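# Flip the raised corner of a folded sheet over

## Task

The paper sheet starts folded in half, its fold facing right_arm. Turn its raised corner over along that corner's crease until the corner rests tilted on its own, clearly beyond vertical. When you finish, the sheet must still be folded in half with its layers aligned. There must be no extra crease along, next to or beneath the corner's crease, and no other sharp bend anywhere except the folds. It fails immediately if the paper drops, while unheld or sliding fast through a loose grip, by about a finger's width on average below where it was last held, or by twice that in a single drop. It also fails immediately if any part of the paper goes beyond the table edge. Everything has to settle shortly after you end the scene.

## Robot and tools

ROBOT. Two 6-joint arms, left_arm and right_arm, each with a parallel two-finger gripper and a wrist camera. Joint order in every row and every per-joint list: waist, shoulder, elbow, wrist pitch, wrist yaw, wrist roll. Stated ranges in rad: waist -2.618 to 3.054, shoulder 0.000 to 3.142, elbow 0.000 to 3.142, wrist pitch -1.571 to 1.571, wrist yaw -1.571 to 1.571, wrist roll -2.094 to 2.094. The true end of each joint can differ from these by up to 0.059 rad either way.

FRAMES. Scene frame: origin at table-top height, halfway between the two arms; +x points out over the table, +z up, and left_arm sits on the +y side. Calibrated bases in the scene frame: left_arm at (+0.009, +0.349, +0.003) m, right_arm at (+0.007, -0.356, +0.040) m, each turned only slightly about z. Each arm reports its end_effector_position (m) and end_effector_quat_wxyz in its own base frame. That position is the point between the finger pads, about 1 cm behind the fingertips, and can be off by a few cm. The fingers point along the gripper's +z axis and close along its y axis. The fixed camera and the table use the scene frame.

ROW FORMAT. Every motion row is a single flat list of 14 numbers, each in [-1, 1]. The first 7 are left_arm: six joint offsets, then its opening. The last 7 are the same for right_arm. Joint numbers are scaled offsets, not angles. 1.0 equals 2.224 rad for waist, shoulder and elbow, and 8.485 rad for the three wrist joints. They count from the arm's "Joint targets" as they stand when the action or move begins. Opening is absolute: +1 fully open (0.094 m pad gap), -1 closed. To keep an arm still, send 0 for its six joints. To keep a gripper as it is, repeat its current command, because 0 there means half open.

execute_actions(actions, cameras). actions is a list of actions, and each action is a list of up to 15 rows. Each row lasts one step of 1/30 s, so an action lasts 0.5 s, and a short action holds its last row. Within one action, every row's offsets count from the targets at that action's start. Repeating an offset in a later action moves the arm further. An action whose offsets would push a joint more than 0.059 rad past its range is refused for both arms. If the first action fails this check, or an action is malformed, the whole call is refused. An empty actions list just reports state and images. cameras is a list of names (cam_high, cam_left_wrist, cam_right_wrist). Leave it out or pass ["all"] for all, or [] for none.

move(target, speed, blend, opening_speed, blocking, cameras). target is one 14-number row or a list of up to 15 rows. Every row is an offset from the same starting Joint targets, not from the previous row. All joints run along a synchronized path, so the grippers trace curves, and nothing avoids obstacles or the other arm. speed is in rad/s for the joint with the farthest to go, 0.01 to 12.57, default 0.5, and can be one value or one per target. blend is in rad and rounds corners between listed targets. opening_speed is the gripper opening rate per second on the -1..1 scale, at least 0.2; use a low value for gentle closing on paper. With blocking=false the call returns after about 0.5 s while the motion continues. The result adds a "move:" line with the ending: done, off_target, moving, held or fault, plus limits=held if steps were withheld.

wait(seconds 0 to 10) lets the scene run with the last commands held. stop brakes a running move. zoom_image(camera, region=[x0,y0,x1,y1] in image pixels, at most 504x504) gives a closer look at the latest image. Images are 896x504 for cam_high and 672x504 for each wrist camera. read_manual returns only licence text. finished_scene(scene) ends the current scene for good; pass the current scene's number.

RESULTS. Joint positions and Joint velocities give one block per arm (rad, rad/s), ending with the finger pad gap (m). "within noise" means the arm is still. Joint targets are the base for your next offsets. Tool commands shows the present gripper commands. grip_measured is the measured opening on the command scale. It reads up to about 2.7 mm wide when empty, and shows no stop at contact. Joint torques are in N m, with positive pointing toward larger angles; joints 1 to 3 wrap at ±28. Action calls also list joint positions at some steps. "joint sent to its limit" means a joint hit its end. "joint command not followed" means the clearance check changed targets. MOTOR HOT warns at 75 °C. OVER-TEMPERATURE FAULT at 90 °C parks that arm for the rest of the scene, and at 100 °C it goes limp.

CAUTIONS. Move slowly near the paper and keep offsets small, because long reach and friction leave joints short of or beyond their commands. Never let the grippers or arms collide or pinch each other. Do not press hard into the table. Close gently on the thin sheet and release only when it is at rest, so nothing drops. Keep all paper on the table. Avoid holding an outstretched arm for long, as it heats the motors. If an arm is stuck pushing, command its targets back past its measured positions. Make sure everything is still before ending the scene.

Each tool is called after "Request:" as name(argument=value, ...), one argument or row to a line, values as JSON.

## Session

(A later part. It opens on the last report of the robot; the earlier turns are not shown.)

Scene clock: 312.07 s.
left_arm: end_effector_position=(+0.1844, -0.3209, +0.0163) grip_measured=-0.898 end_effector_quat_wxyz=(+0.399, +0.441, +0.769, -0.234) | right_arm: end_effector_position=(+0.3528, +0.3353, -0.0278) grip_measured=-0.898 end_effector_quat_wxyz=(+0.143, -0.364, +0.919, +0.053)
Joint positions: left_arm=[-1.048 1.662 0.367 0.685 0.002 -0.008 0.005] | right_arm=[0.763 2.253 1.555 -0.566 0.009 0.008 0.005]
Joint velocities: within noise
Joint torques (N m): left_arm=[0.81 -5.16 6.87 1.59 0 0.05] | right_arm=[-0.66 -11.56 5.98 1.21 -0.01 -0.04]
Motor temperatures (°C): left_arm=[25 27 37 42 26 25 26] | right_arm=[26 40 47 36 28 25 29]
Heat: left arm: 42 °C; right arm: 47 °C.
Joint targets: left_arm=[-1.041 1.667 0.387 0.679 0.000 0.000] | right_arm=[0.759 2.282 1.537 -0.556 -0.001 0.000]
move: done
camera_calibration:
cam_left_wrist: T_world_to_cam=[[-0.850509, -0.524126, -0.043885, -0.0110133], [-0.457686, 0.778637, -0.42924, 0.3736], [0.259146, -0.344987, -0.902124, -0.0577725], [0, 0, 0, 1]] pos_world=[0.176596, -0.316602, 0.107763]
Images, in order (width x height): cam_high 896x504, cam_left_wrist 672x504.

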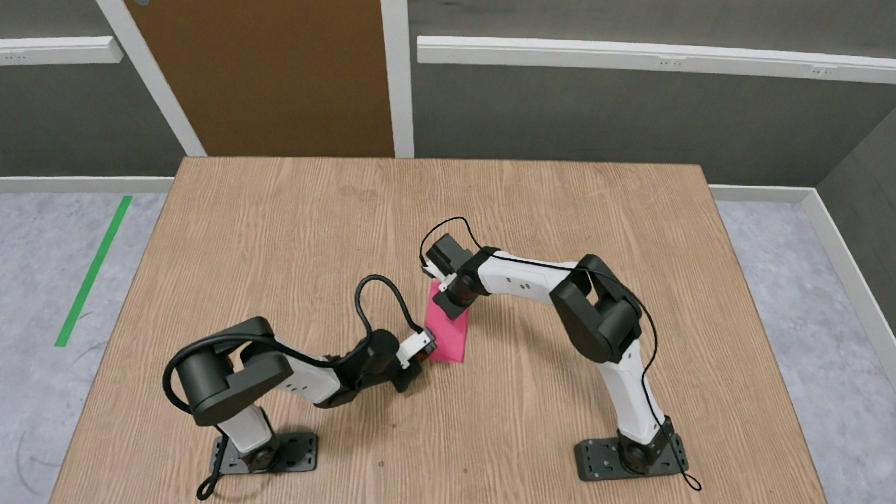

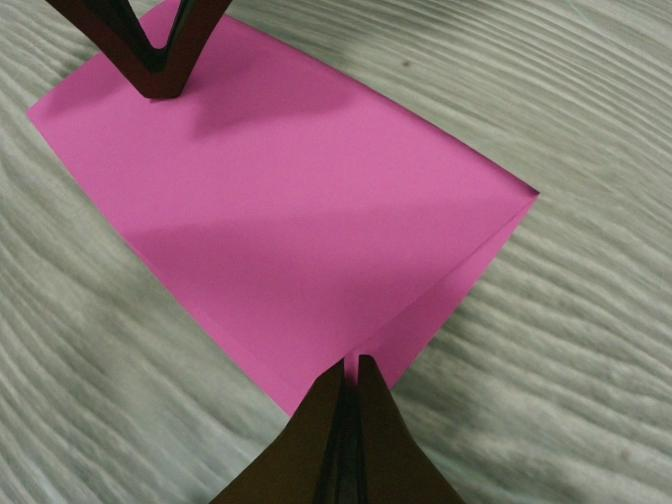

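Request:
move(
  target=[0.0094,0.0137,0.0523,-0.0082,0,0,-0.9,0,0,0,0,0,0,-0.9],
  speed=0.08,
  cameras=["cam_left_wrist", "cam_high", "cam_right_wrist"],
)

Scene clock: 335.17 s.
left_arm: end_effector_position=(+0.2051, -0.3411, +0.0295) grip_measured=-0.898 end_effector_quat_wxyz=(+0.406, +0.432, +0.771, -0.233) | right_arm: end_effector_position=(+0.3528, +0.3353, -0.0278) grip_measured=-0.898 end_effector_quat_wxyz=(+0.143, -0.364, +0.919, +0.053)
Joint positions: left_arm=[-1.028 1.692 0.482 0.614 0.002 -0.008 0.005] | right_arm=[0.763 2.253 1.555 -0.566 0.009 0.008 0.005]
Joint velocities: within noise
Joint torques (N m): left_arm=[0.87 -5.81 7.54 1.65 0.02 0.04] | right_arm=[-0.58 -11.22 6.17 1.21 0.01 -0.04]
Motor temperatures (°C): left_arm=[25 28 37 40 26 25 26] | right_arm=[26 41 46 35 28 25 29]
Heat: left arm: 40 °C; right arm: 46 °C.
Joint targets: left_arm=[-1.020 1.698 0.504 0.609 0.000 0.000] | right_arm=[0.759 2.282 1.537 -0.556 -0.001 0.000]
move: done
camera_calibration:
cam_left_wrist: T_world_to_cam=[[-0.839665, -0.541361, -0.0434853, -0.0114734], [-0.469909, 0.764313, -0.441601, 0.402481], [0.272302, -0.350362, -0.896157, -0.0629147], [0, 0, 0, 1]] pos_world=[0.196627, -0.335875, 0.120855]
cam_right_wrist: T_world_to_cam=[[0.654449, -0.75207, -0.0780154, 0.0243864], [-0.733053, -0.656394, 0.178273, 0.519551], [-0.185283, -0.0594813, -0.980883, 0.142466], [0, 0, 0, 1]] pos_world=[0.391295, 0.367844, 0.0490235]

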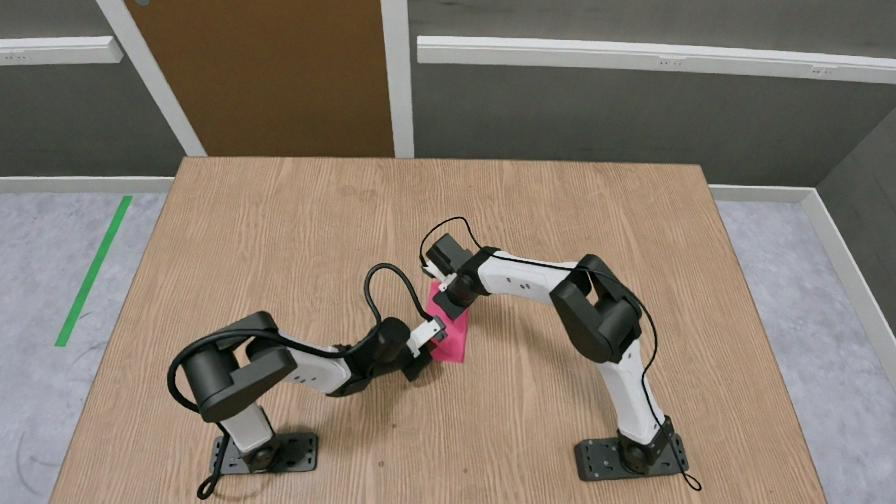

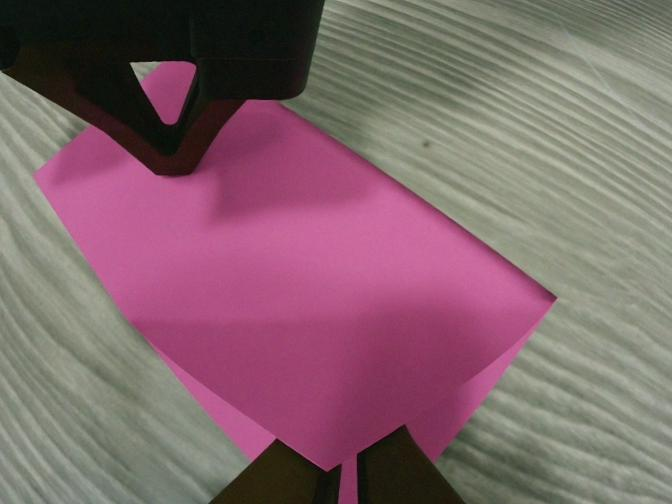

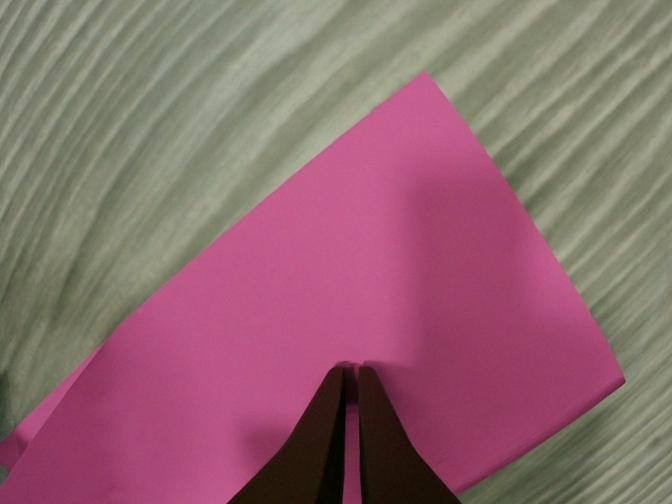

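Request:
move(
  target=[
    [0,0.0053,0.0237,-0.0045,0,0,-0.9,0,0,0,0,0,0,-0.9],
    [0.0004,0.0159,0.0407,-0.0061,0,0,-0.9,0,0,0,0,0,0,-0.9],
  ],
  speed=0.06,
  blend=0.01,
  cameras=["cam_left_wrist", "cam_high", "cam_right_wrist"],
)

Request:
zoom_image(
  camera="cam_high",
  region=[390, 260, 510, 390],
)

Scene clock: 343.33 s.
left_arm: end_effector_position=(+0.2157, -0.3587, +0.0366) grip_measured=-0.898 end_effector_quat_wxyz=(+0.407, +0.432, +0.770, -0.233) | right_arm: end_effector_position=(+0.3528, +0.3353, -0.0278) grip_measured=-0.898 end_effector_quat_wxyz=(+0.143, -0.364, +0.919, +0.053)
Joint positions: left_arm=[-1.028 1.727 0.571 0.563 0.002 -0.008 0.005] | right_arm=[0.763 2.253 1.555 -0.566 0.009 0.008 0.005]
Joint velocities: within noise
Joint torques (N m): left_arm=[1.06 -6.39 7.77 1.62 0 0.05] | right_arm=[-0.81 -11.28 6.09 1.18 0.03 -0.06]
Motor temperatures (°C): left_arm=[25 28 38 40 26 25 26] | right_arm=[26 41 46 35 28 25 29]
Heat: left arm: 40 °C; right arm: 46 °C.
Joint targets: left_arm=[-1.019 1.733 0.594 0.558 0.000 0.000] | right_arm=[0.759 2.282 1.537 -0.556 -0.001 0.000]
move: done
camera_calibration:
cam_left_wrist: T_world_to_cam=[[-0.839577, -0.541499, -0.0434568, -0.0118387], [-0.469426, 0.763433, -0.443632, 0.4237], [0.273403, -0.352063, -0.895155, -0.0664672], [0, 0, 0, 1]] pos_world=[0.207129, -0.353278, 0.127954]
cam_right_wrist: T_world_to_cam=[[0.654449, -0.75207, -0.0780154, 0.0243864], [-0.733053, -0.656394, 0.178273, 0.519551], [-0.185283, -0.0594813, -0.980883, 0.142466], [0, 0, 0, 1]] pos_world=[0.391295, 0.367844, 0.0490235]

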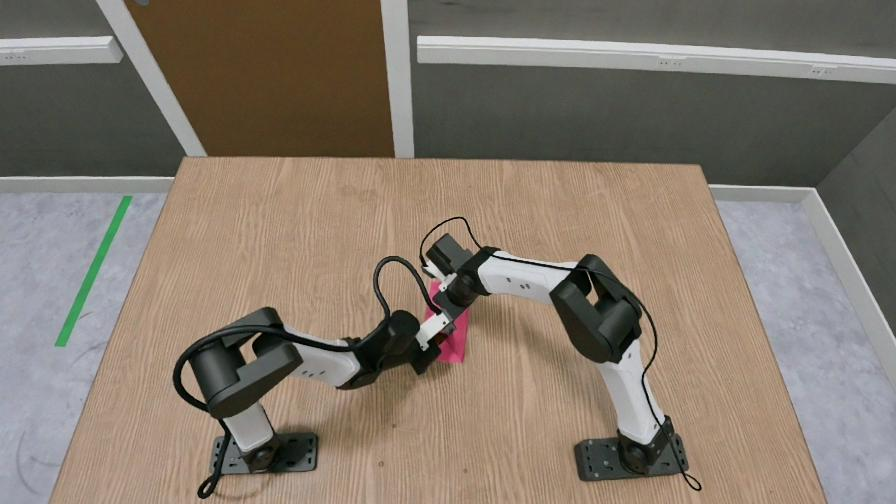

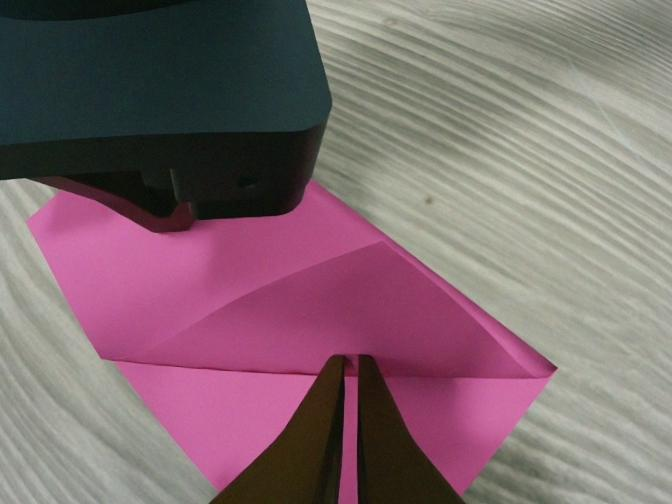

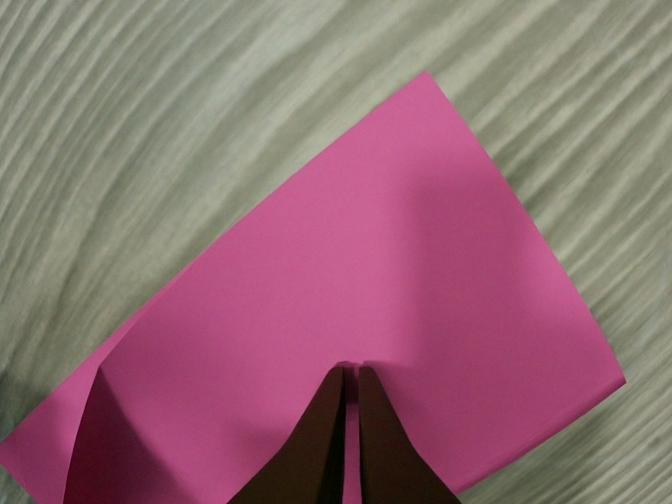

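Scaled by 3.877 from the camera's 896x504 image, which has a finer 1280x720 frame.

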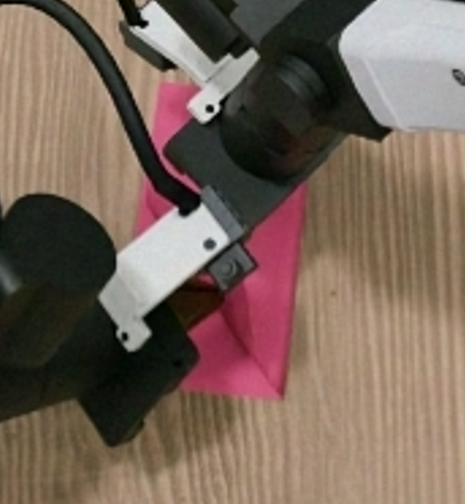

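Request:
zoom_image(
  camera="cam_left_wrist",
  region=[60, 180, 420, 460],
)

Request:
zoom_image(
  camera="cam_left_wrist",
  region=[300, 180, 620, 460],
)

Request:
zoom_image(
  camera="cam_right_wrist",
  region=[0, 240, 330, 504],
)

Scaled by 1.400 from the camera's 672x504 image, which has a finer 960x720 frame.

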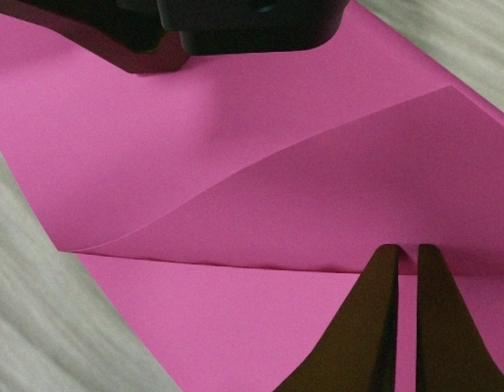

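Scaled by 1.575 from the camera's 672x504 image, which has a finer 960x720 frame.

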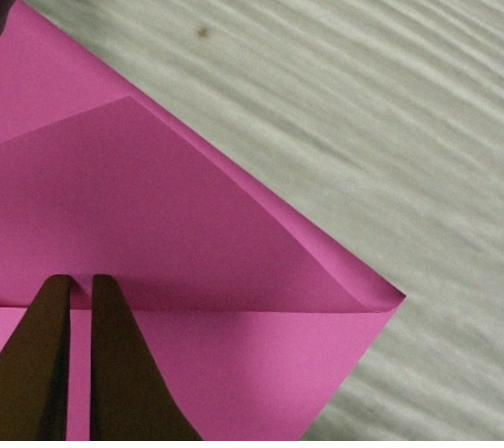

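Scaled by 1.527 from the camera's 672x504 image, which has a finer 960x720 frame.

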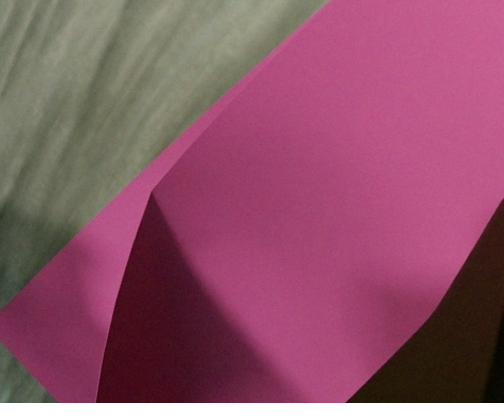

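Request:
move(
  target=[
    [0.0, 0.01529, 0.01619, -0.00035, 0, 0, -0.9, 0,0,0,0,0,0,-0.9],
    [-0.001, 0.03282, 0.03013, 0.00059, 0, 0, -0.9, 0,0,0,0,0,0,-0.9],
  ],
  speed=0.07,
)

Scene clock: 375.13 s.
left_arm: end_effector_position=(+0.2242, -0.3727, +0.0300) grip_measured=-0.898 end_effector_quat_wxyz=(+0.404, +0.433, +0.772, -0.231) | right_arm: end_effector_position=(+0.3530, +0.3355, -0.0277) grip_measured=-0.898 end_effector_quat_wxyz=(+0.143, -0.364, +0.919, +0.053)
Joint positions: left_arm=[-1.028 1.801 0.638 0.56 0.002 -0.008 0.005] | right_arm=[0.763 2.253 1.555 -0.565 0.009 0.008 0.005]
Joint velocities: within noise
Joint torques (N m): left_arm=[0.84 -7.05 7.82 1.7 0.01 0.05] | right_arm=[-0.54 -11.36 6.19 1.2 -0.03 -0.03]
Motor temperatures (°C): left_arm=[25 30 40 40 26 25 26] | right_arm=[26 42 46 35 28 25 29]
Heat: left arm: 40 °C; right arm: 46 °C.
Joint targets: left_arm=[-1.021 1.806 0.661 0.563 0.000 0.000] | right_arm=[0.759 2.282 1.537 -0.556 -0.001 0.000]
move: done
camera_calibration:
cam_left_wrist: T_world_to_cam=[[-0.839804, -0.541131, -0.0436559, -0.0124538], [-0.471617, 0.76702, -0.435037, 0.437035], [0.268897, -0.344757, -0.899354, -0.075747], [0, 0, 0, 1]] pos_world=[0.216023, -0.368068, 0.121459]
cam_right_wrist: T_world_to_cam=[[0.654563, -0.751962, -0.0781082, 0.0242587], [-0.733152, -0.65659, 0.177138, 0.519916], [-0.184486, -0.0586827, -0.981082, 0.14201], [0, 0, 0, 1]] pos_world=[0.391497, 0.367947, 0.0491216]

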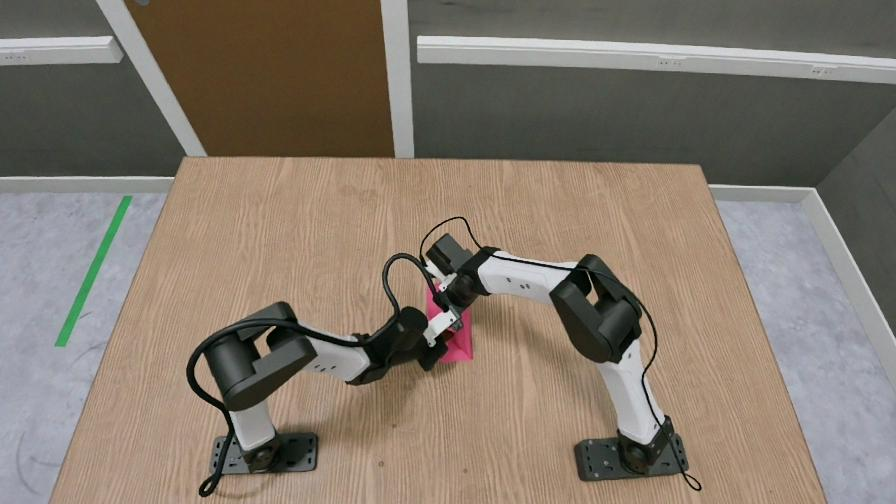

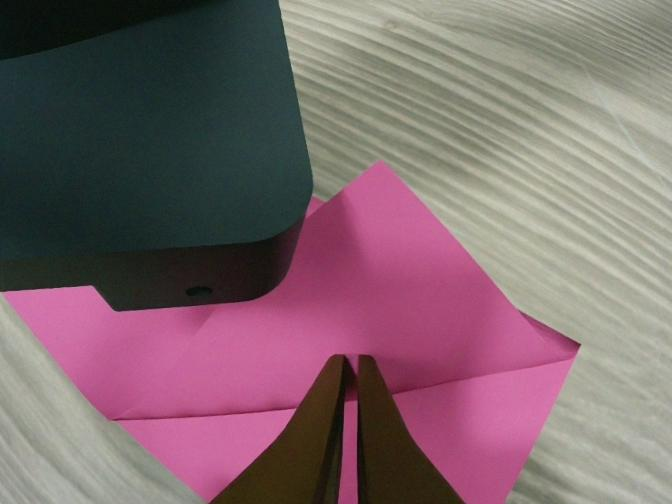

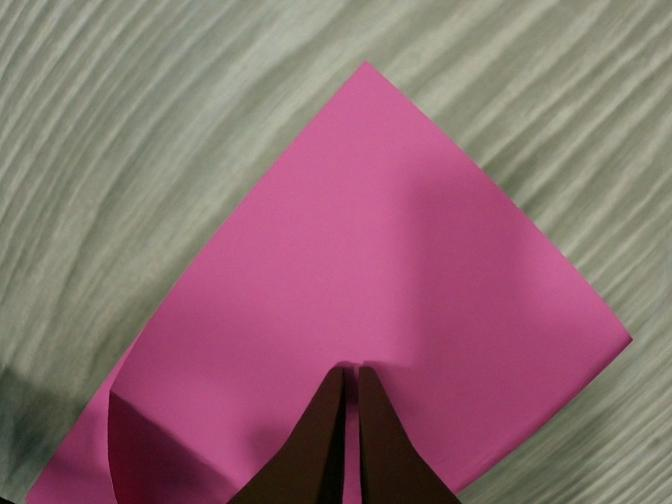

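Request:
move(
  target=[
    [0.0, 0.01304, 0.00719, 0.00153, 0, 0, -0.9, 0,0,0,0,0,0,-0.9],
    [0.0, 0.02338, 0.01124, 0.00318, 0, 0, -0.9, 0,0,0,0,0,0,-0.9],
  ],
  speed=0.06,
  cameras=["cam_left_wrist", "cam_right_wrist"],
)

Scene clock: 378.87 s.
left_arm: end_effector_position=(+0.2258, -0.3754, +0.0236) grip_measured=-0.898 end_effector_quat_wxyz=(+0.399, +0.434, +0.775, -0.228) | right_arm: end_effector_position=(+0.3530, +0.3356, -0.0277) grip_measured=-0.898 end_effector_quat_wxyz=(+0.143, -0.364, +0.919, +0.053)
Joint positions: left_arm=[-1.028 1.83 0.654 0.56 0.002 -0.008 0.005] | right_arm=[0.763 2.253 1.555 -0.565 0.009 0.008 0.005]
Joint velocities: within noise
Joint torques (N m): left_arm=[0.31 -7.79 5.35 1.66 0.03 -0.03] | right_arm=[-0.49 -11.55 6.02 1.18 -0.01 -0.11]
Motor temperatures (°C): left_arm=[25 30 40 40 26 25 26] | right_arm=[26 42 46 35 28 25 29]
Heat: left arm: 40 °C; right arm: 46 °C.
Joint targets: left_arm=[-1.028 1.830 0.654 0.560 0.002 -0.008] | right_arm=[0.759 2.282 1.537 -0.556 -0.001 0.000]
move: held (left_arm; a check stopped the path); path passed 1 of 2 targets; limits=held
joint command not followed: on one or more control steps a check withheld the commanded joint targets of the left arm, and it was not sent them on those steps.
cause: the commanded joint targets, or the way to them, would bring a part of the robot too close to another arm (this arm's wrist camera and the right arm's wrist (the part past the wrist yaw), at the place that arm is still heading or pushing toward).
camera_calibration:
cam_left_wrist: T_world_to_cam=[[-0.840104, -0.540633, -0.0440718, -0.0125345], [-0.474457, 0.771784, -0.423366, 0.439085], [0.262899, -0.334761, -0.904886, -0.077662], [0, 0, 0, 1]] pos_world=[0.218214, -0.371654, 0.115066]
cam_right_wrist: T_world_to_cam=[[0.654548, -0.751981, -0.0780496, 0.024269], [-0.733243, -0.656585, 0.176777, 0.519969], [-0.184179, -0.0584798, -0.981151, 0.141819], [0, 0, 0, 1]] pos_world=[0.391498, 0.367947, 0.0491211]
Images, in order (width x height): cam_left_wrist 672x504, cam_right_wrist 672x504.

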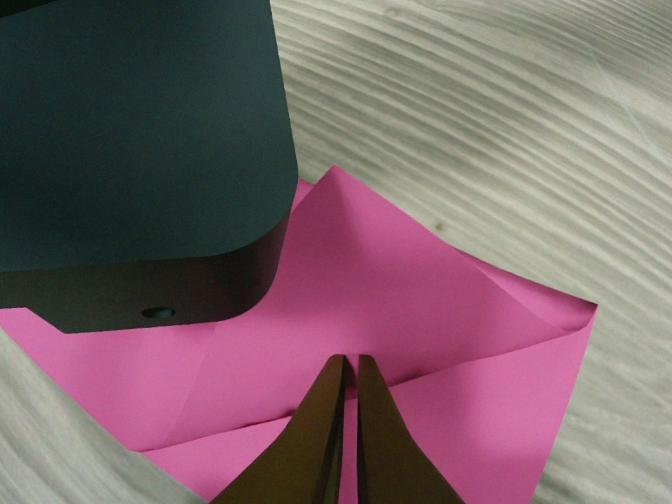

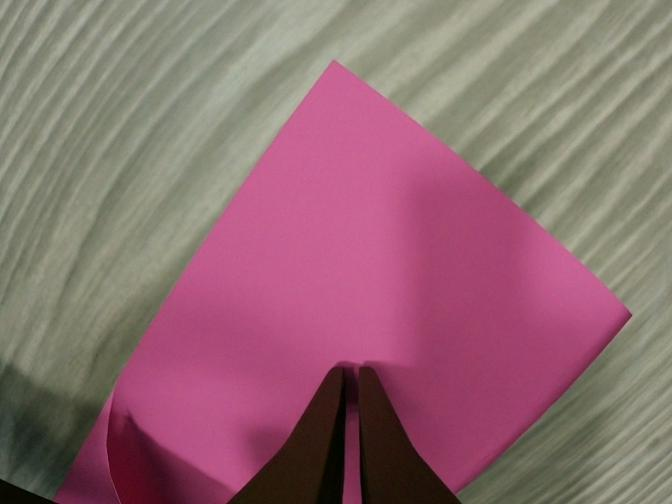

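Request:
move(
  target=[
    [0,0,0,0,0,0,-0.9, 0,-0.0463,0.0490,-0.02475,0,0,-0.9],
    [0,0,0,0,0,0,-0.9,-0.02113,0.11286,0.308,-0.0746,0,0,-0.9],
  ],
  speed=[0.12, 0.35],
  blend=0.05,
)

Scene clock: 470.10 s.
left_arm: end_effector_position=(+0.2281, -0.3769, +0.0279) grip_measured=-0.898 end_effector_quat_wxyz=(+0.405, +0.432, +0.773, -0.229) | right_arm: end_effector_position=(+0.3808, +0.3305, +0.0085) grip_measured=-0.898 end_effector_quat_wxyz=(+0.041, -0.352, +0.935, +0.010)
Joint positions: left_arm=[-1.028 1.825 0.658 0.564 -0.002 -0.008 0.005] | right_arm=[0.718 2.503 2.195 -1.179 0.01 -0.002 0.005]
Joint velocities: within noise
Joint torques (N m): left_arm=[0.27 -7.34 5.14 1.62 0.06 -0.04] | right_arm=[-0.55 -13.44 10.73 0.47 -0.02 0.01]
Motor temperatures (°C): left_arm=[25 32 38 40 26 25 26] | right_arm=[26 46 47 34 28 25 29]
Heat: left arm: 40 °C; right arm: 47 °C.
Joint targets: left_arm=[-1.028 1.830 0.654 0.560 0.003 -0.008] | right_arm=[0.712 2.533 2.223 -1.189 -0.001 0.000]
move: done
camera_calibration:
cam_left_wrist: T_world_to_cam=[[-0.837039, -0.545165, -0.0464893, -0.013625], [-0.474199, 0.765209, -0.43542, 0.441022], [0.27295, -0.342418, -0.899026, -0.0802494], [0, 0, 0, 1]] pos_world=[0.219632, -0.372381, 0.11925]
cam_right_wrist: T_world_to_cam=[[0.615703, -0.785394, -0.0637651, 0.0308701], [-0.708854, -0.587403, 0.390491, 0.496681], [-0.344145, -0.195226, -0.918396, 0.28781], [0, 0, 0, 1]] pos_world=[0.432116, 0.372185, 0.0723421]

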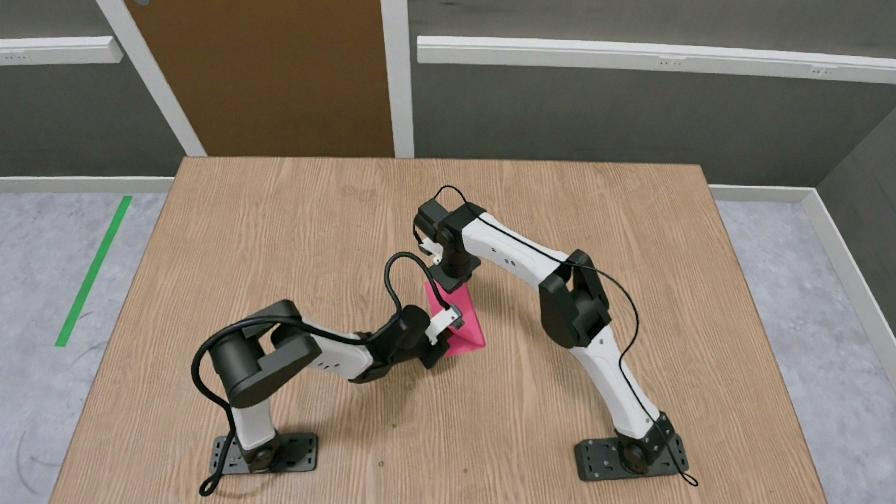

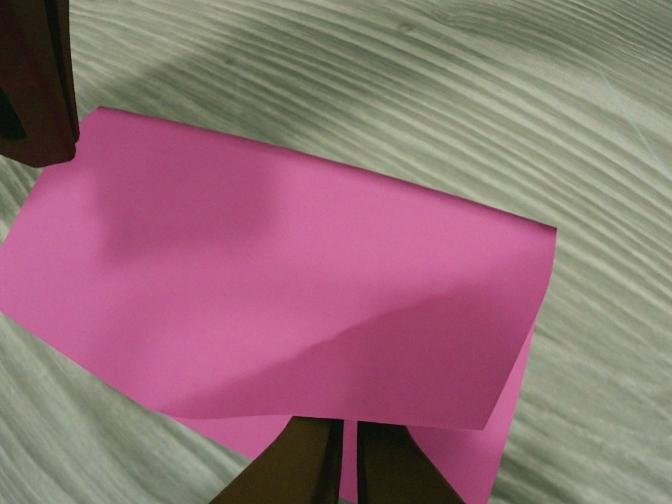

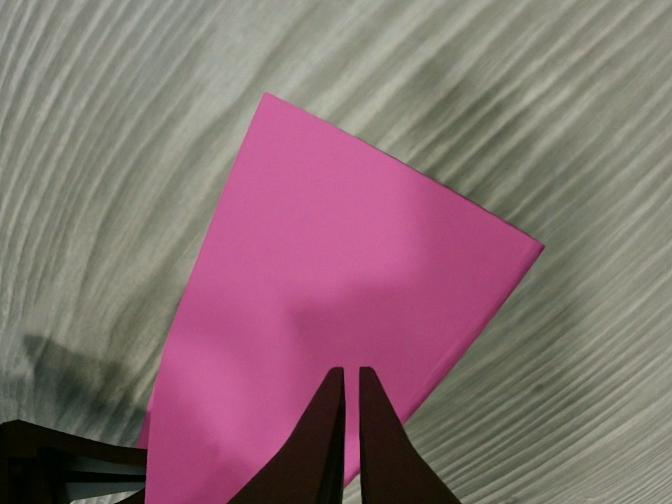

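Request:
zoom_image(
  camera="cam_left_wrist",
  region=[0, 80, 600, 504],
)

Request:
zoom_image(
  camera="cam_high",
  region=[380, 240, 540, 400],
)

Region (0, 80, 600, 504) is 600x424 pixels. A region can be at most 504 by 504 pixels.

Scaled by 3.150 from the camera's 896x504 image, which has a finer 1280x720 frame.

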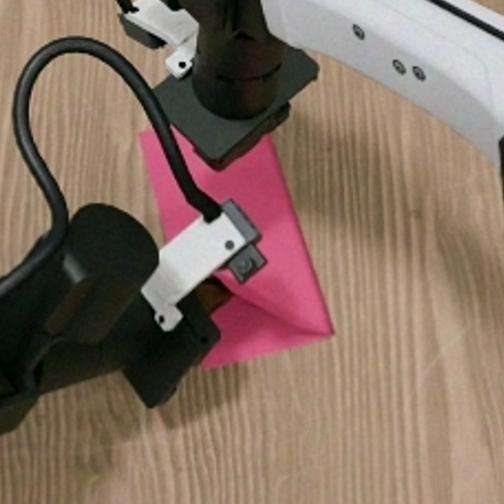

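Request:
move(
  target=[
    [0,0,0,0,0,0,-0.9, 0,0.02383,-0.00944,0.0086,0,0,0.0],
    [0,0,0,0,0,0,-0.9,0,0.03076,-0.0254,0.0146,0,0,0.0],
  ],
  speed=[0.06, 0.04],
  opening_speed=1.0,
)

Scene clock: 535.07 s.
left_arm: end_effector_position=(+0.2280, -0.3768, +0.0277) grip_measured=-0.898 end_effector_quat_wxyz=(+0.405, +0.432, +0.773, -0.229) | right_arm: end_effector_position=(+0.3898, +0.3384, -0.0274) grip_measured=-0.002 end_effector_quat_wxyz=(+0.049, -0.351, +0.935, +0.013)
Joint positions: left_arm=[-1.028 1.825 0.658 0.564 -0.002 -0.008 0.005] | right_arm=[0.718 2.572 2.178 -1.076 0.01 -0.002 0.047]
Joint velocities: within noise
Joint torques (N m): left_arm=[0.25 -7.42 5.08 1.63 0.06 -0.05] | right_arm=[-0.94 -13.93 7.02 0.79 -0.04 0.08]
Motor temperatures (°C): left_arm=[25 33 37 41 26 25 26] | right_arm=[26 54 54 32 28 25 29]
Heat: left arm: 41 °C; right arm: 54 °C.
Joint targets: left_arm=[-1.028 1.830 0.654 0.560 0.003 -0.008] | right_arm=[0.712 2.602 2.166 -1.065 -0.001 0.000]
move: done
camera_calibration:
cam_left_wrist: T_world_to_cam=[[-0.837049, -0.545142, -0.0465702, -0.0135546], [-0.47435, 0.765491, -0.434758, 0.440961], [0.272654, -0.341824, -0.899342, -0.0799805], [0, 0, 0, 1]] pos_world=[0.219631, -0.37228, 0.11915]
cam_right_wrist: T_world_to_cam=[[0.616565, -0.784613, -0.0650397, 0.0286295], [-0.713543, -0.591802, 0.375002, 0.524678], [-0.332722, -0.184804, -0.92474, 0.251313], [0, 0, 0, 1]] pos_world=[0.440346, 0.379412, 0.0375061]

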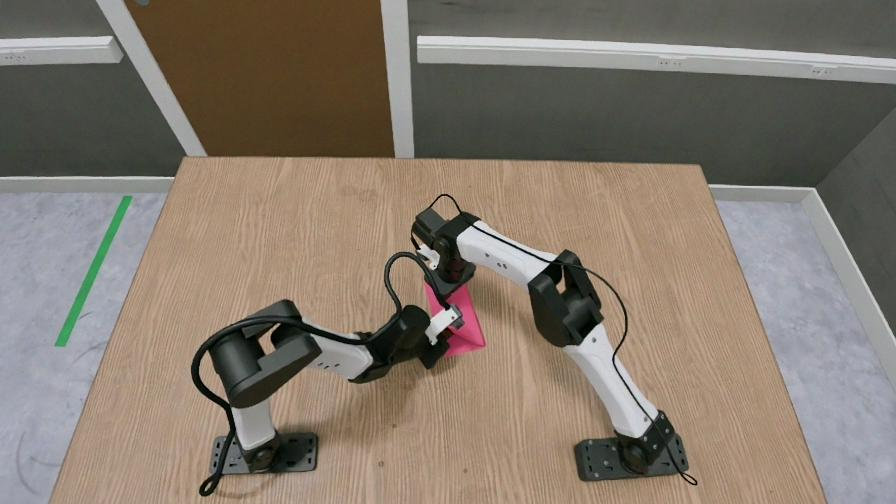

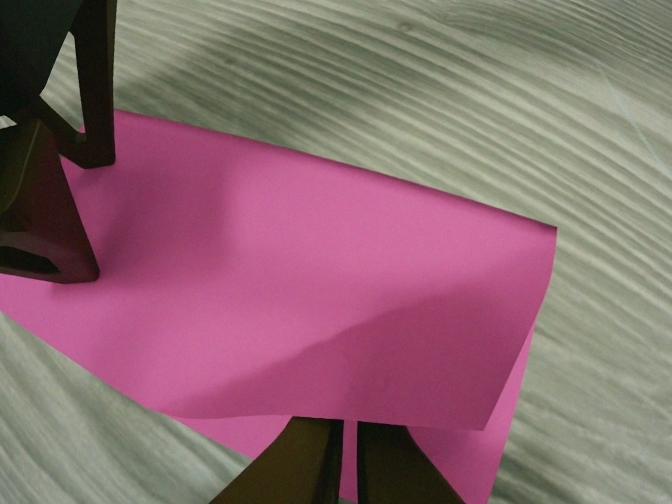

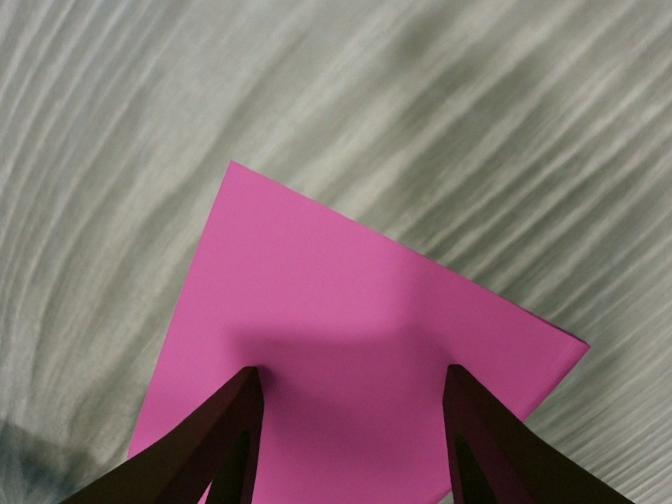

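Request:
zoom_image(
  camera="cam_left_wrist",
  region=[0, 80, 252, 332],
)

Request:
zoom_image(
  camera="cam_right_wrist",
  region=[180, 300, 500, 504],
)

Scaled by 2.000 from the camera's 672x504 image, which has a finer 960x720 frame.

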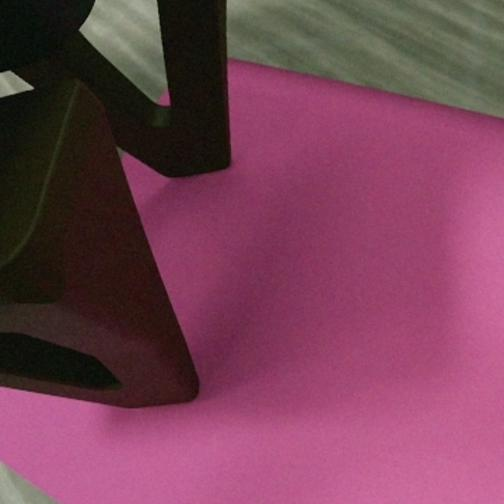

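Scaled by 1.575 from the camera's 672x504 image, which has a finer 960x720 frame.

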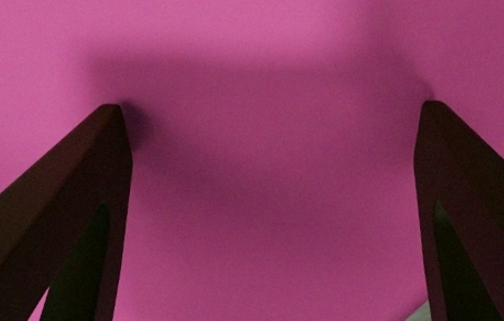

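Request:
move(
  target=[0,0,0,0,0,0,-0.9, 0,0.00432,-0.0099,0.00377,0,0,0.0],
  speed=0.05,
  cameras=["cam_left_wrist","cam_right_wrist"],
)

Request:
zoom_image(
  camera="cam_right_wrist",
  region=[180, 300, 500, 504],
)

Scene clock: 543.20 s.
left_arm: end_effector_position=(+0.2280, -0.3768, +0.0277) grip_measured=-0.898 end_effector_quat_wxyz=(+0.405, +0.432, +0.773, -0.229) | right_arm: end_effector_position=(+0.3906, +0.3391, -0.0298) grip_measured=-0.002 end_effector_quat_wxyz=(+0.052, -0.351, +0.935, +0.014)
Joint positions: left_arm=[-1.028 1.825 0.658 0.564 -0.002 -0.008 0.005] | right_arm=[0.718 2.572 2.168 -1.06 0.01 -0.002 0.047]
Joint velocities: within noise
Joint torques (N m): left_arm=[0.13 -7.41 5.15 1.63 0.09 -0.02] | right_arm=[-0.83 -12.86 5.78 0.97 -0.01 0.06]
Motor temperatures (°C): left_arm=[25 33 37 41 26 25 26] | right_arm=[26 53 52 32 28 25 29]
Heat: left arm: 41 °C; right arm: 53 °C.
Joint targets: left_arm=[-1.028 1.830 0.654 0.560 0.003 -0.008] | right_arm=[0.712 2.612 2.144 -1.033 -0.001 0.000]
move: off_target (right_arm); right_arm: the shoulder is farthest, 0.040 rad from its target
camera_calibration:
cam_left_wrist: T_world_to_cam=[[-0.837049, -0.545142, -0.0465702, -0.0135546], [-0.47435, 0.765491, -0.434758, 0.440961], [0.272654, -0.341824, -0.899342, -0.0799805], [0, 0, 0, 1]] pos_world=[0.219631, -0.37228, 0.11915]
cam_right_wrist: T_world_to_cam=[[0.616817, -0.784387, -0.0653711, 0.0283198], [-0.715313, -0.593274, 0.36926, 0.527583], [-0.328426, -0.181005, -0.927024, 0.246441], [0, 0, 0, 1]] pos_world=[0.440857, 0.379822, 0.035493]
Images, in order (width x height): cam_left_wrist 672x504, cam_right_wrist 672x504.

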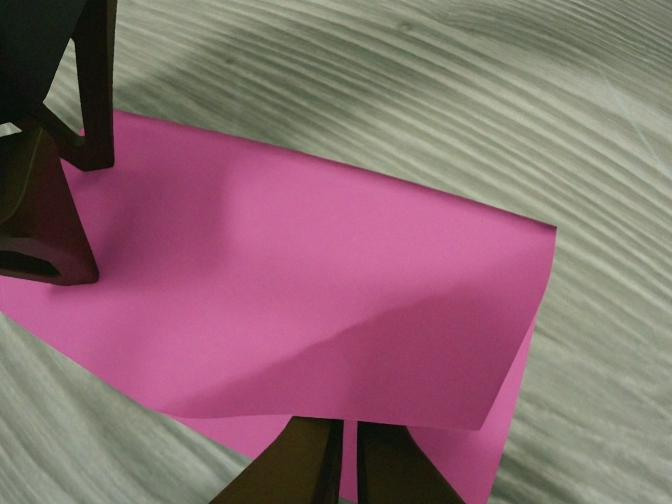

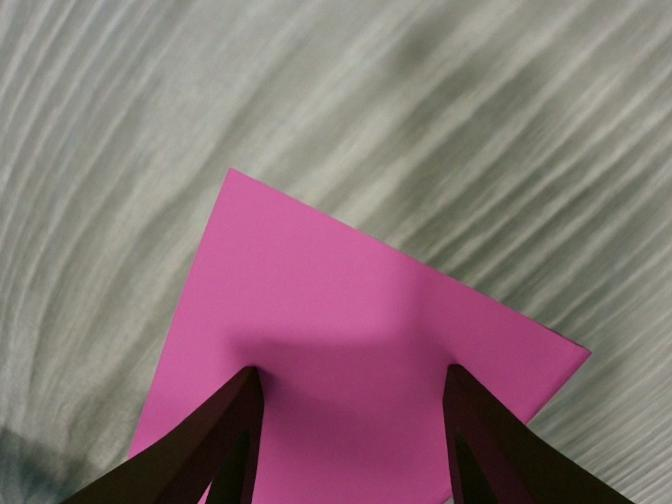

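Scaled by 1.575 from the camera's 672x504 image, which has a finer 960x720 frame.

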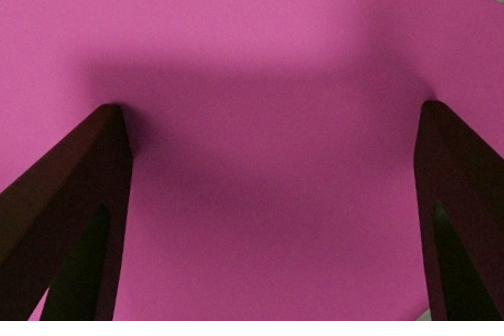

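Request:
move(
  target=[
    [-0.01619,0.00854,0.02316,0.00018,-0.00035,0.00094,-0.9,0,0,0,0,0,0,0.0],
    [-0.01079,-0.00418,0.03979,-0.00752,-0.00035,0.00094,-0.9,0,0,0,0,0,0,0.0],
  ],
  speed=0.06,
  cameras=["cam_high","cam_left_wrist","cam_right_wrist"],
)

Request:
zoom_image(
  camera="cam_high",
  region=[390, 250, 530, 390],
)

Scene clock: 584.17 s.
left_arm: end_effector_position=(+0.2224, -0.3920, +0.0295) grip_measured=-0.898 end_effector_quat_wxyz=(+0.394, +0.445, +0.770, -0.230) | right_arm: end_effector_position=(+0.3906, +0.3391, -0.0298) grip_measured=-0.002 end_effector_quat_wxyz=(+0.052, -0.351, +0.935, +0.014)
Joint positions: left_arm=[-1.056 1.843 0.719 0.501 -0.002 -0.007 0.005] | right_arm=[0.718 2.572 2.168 -1.06 0.01 -0.002 0.047]
Joint velocities: within noise
Joint torques (N m): left_arm=[0.58 -10.14 8.03 1.61 0.05 0.03] | right_arm=[-0.77 -12.85 5.94 0.95 -0.04 0.02]
Motor temperatures (°C): left_arm=[25 33 38 41 26 25 26] | right_arm=[26 52 48 32 28 25 29]
Heat: left arm: 41 °C; right arm: 52 °C.
Joint targets: left_arm=[-1.052 1.821 0.743 0.496 0.000 0.001] | right_arm=[0.712 2.612 2.144 -1.033 -0.001 0.000]
move: off_target (right_arm); right_arm: the shoulder is farthest, 0.040 rad from its target
camera_calibration:
cam_left_wrist: T_world_to_cam=[[-0.85267, -0.520291, -0.047445, -0.0132707], [-0.456271, 0.785823, -0.417491, 0.45422], [0.2545, -0.334334, -0.907442, -0.0748734], [0, 0, 0, 1]] pos_world=[0.214987, -0.388874, 0.12106]
cam_right_wrist: T_world_to_cam=[[0.616817, -0.784387, -0.0653711, 0.0283198], [-0.715313, -0.593274, 0.36926, 0.527583], [-0.328426, -0.181005, -0.927024, 0.246441], [0, 0, 0, 1]] pos_world=[0.440857, 0.379822, 0.035493]

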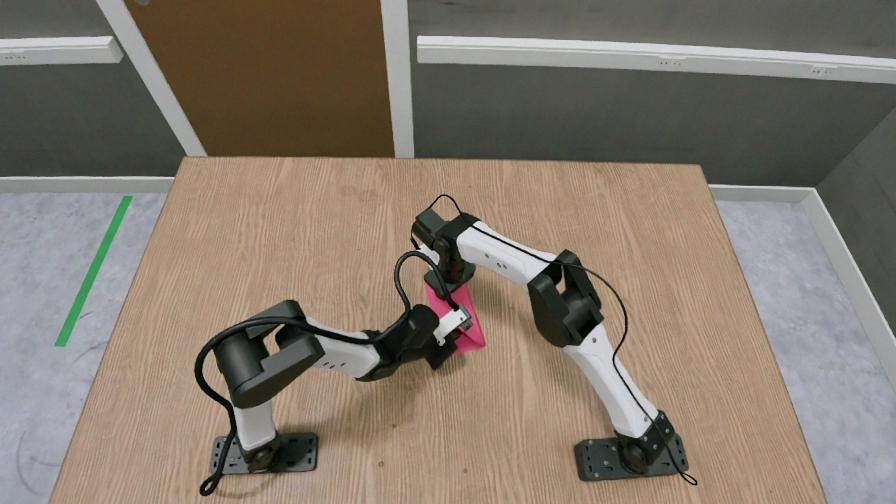

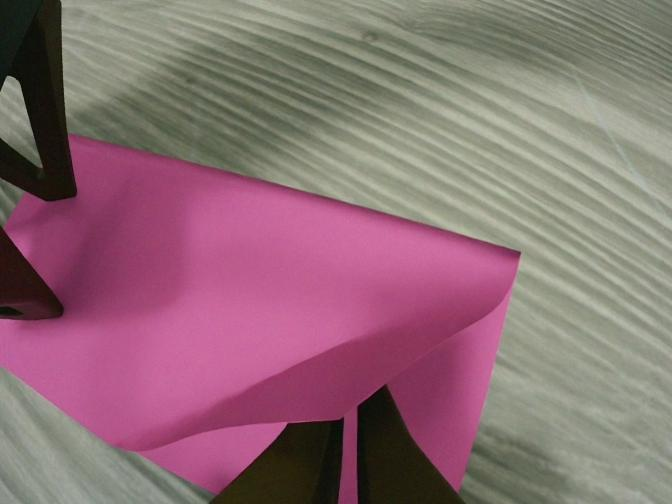

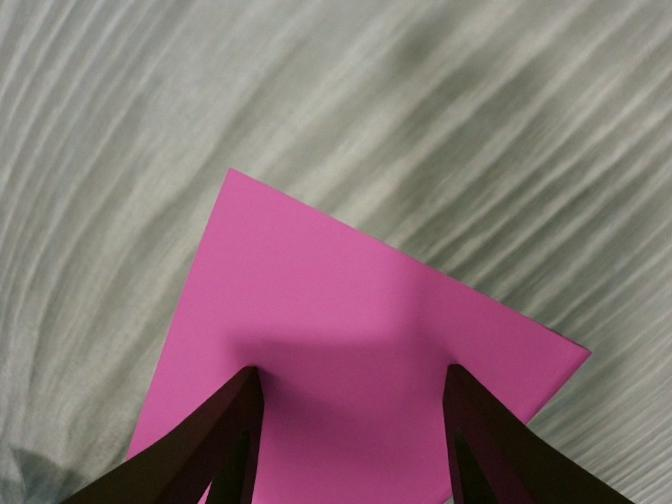

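Scaled by 3.600 from the camera's 896x504 image, which has a finer 1280x720 frame.

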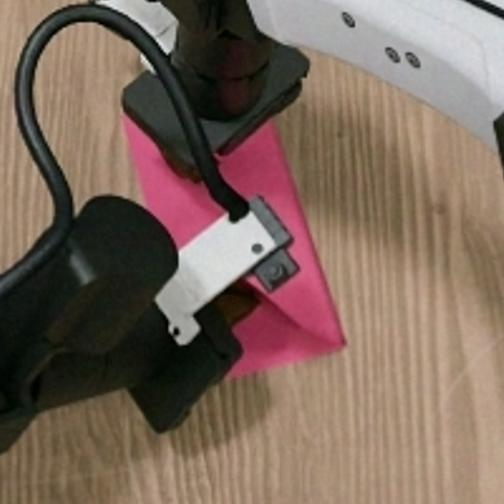

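Request:
move(
  target=[
    [0.0054,0.01691,0.01888,-0.0006,0,0,-0.9,0,0,0,0,0,0,0.0],
    [0.00989,0.03408,0.03327,0.00008,0,0,-0.9,0,0,0,0,0,0,0.0],
  ],
  speed=0.06,
  cameras=["cam_high","cam_left_wrist","cam_right_wrist"],
)

Request:
zoom_image(
  camera="cam_high",
  region=[390, 250, 530, 390],
)

Scene clock: 601.70 s.
left_arm: end_effector_position=(+0.2391, -0.4052, +0.0338) grip_measured=-0.898 end_effector_quat_wxyz=(+0.404, +0.436, +0.770, -0.231) | right_arm: end_effector_position=(+0.3906, +0.3391, -0.0298) grip_measured=-0.002 end_effector_quat_wxyz=(+0.052, -0.351, +0.935, +0.014)
Joint positions: left_arm=[-1.039 1.891 0.792 0.496 -0.002 -0.007 0.005] | right_arm=[0.718 2.572 2.168 -1.06 0.01 -0.002 0.047]
Joint velocities: within noise
Joint torques (N m): left_arm=[0.9 -8.1 8.31 1.69 0.03 0.05] | right_arm=[-0.73 -12.89 5.87 0.93 -0.09 0.08]
Motor temperatures (°C): left_arm=[25 35 39 42 26 25 26] | right_arm=[26 52 47 32 28 25 29]
Heat: left arm: 42 °C; right arm: 52 °C.
Joint targets: left_arm=[-1.030 1.896 0.817 0.497 0.000 0.000] | right_arm=[0.712 2.612 2.144 -1.033 -0.001 0.000]
move: off_target (right_arm); right_arm: the shoulder is farthest, 0.040 rad from its target
camera_calibration:
cam_left_wrist: T_world_to_cam=[[-0.843121, -0.535678, -0.0468526, -0.0141722], [-0.465402, 0.770594, -0.435415, 0.470571], [0.269347, -0.345302, -0.89901, -0.0878531], [0, 0, 0, 1]] pos_world=[0.230719, -0.400547, 0.125249]
cam_right_wrist: T_world_to_cam=[[0.616817, -0.784387, -0.0653711, 0.0283198], [-0.715313, -0.593274, 0.36926, 0.527583], [-0.328426, -0.181005, -0.927024, 0.246441], [0, 0, 0, 1]] pos_world=[0.440857, 0.379822, 0.035493]

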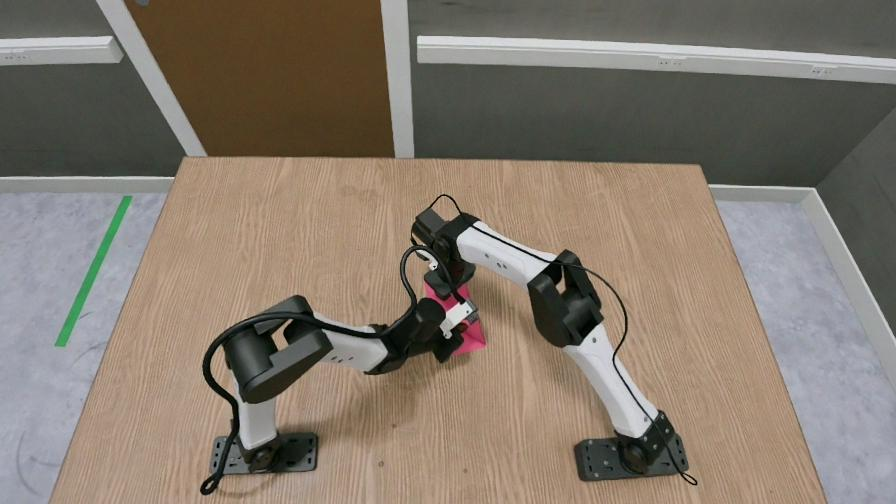

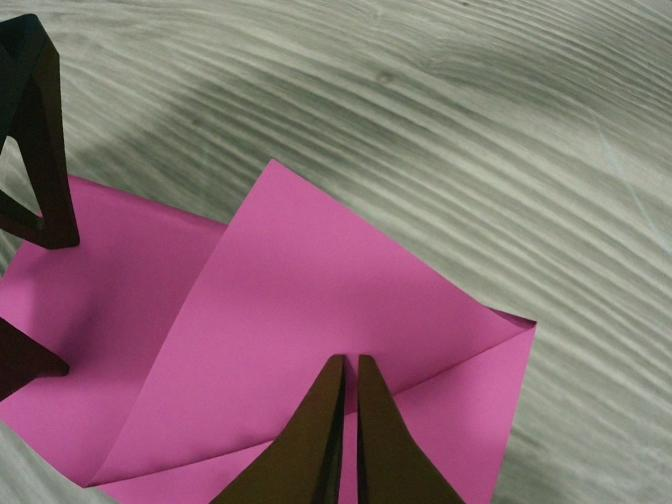

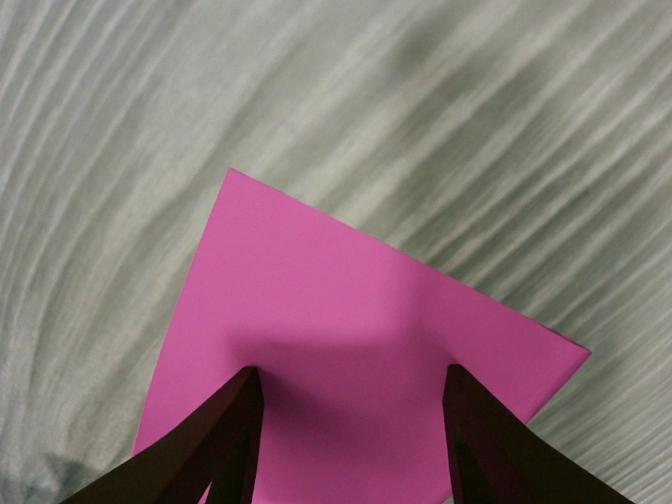

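Scaled by 3.600 from the camera's 896x504 image, which has a finer 1280x720 frame.

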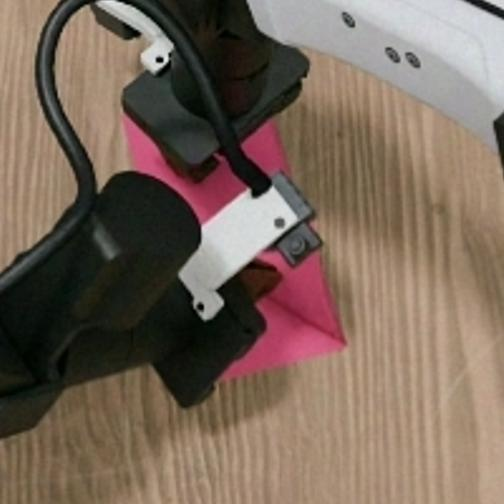

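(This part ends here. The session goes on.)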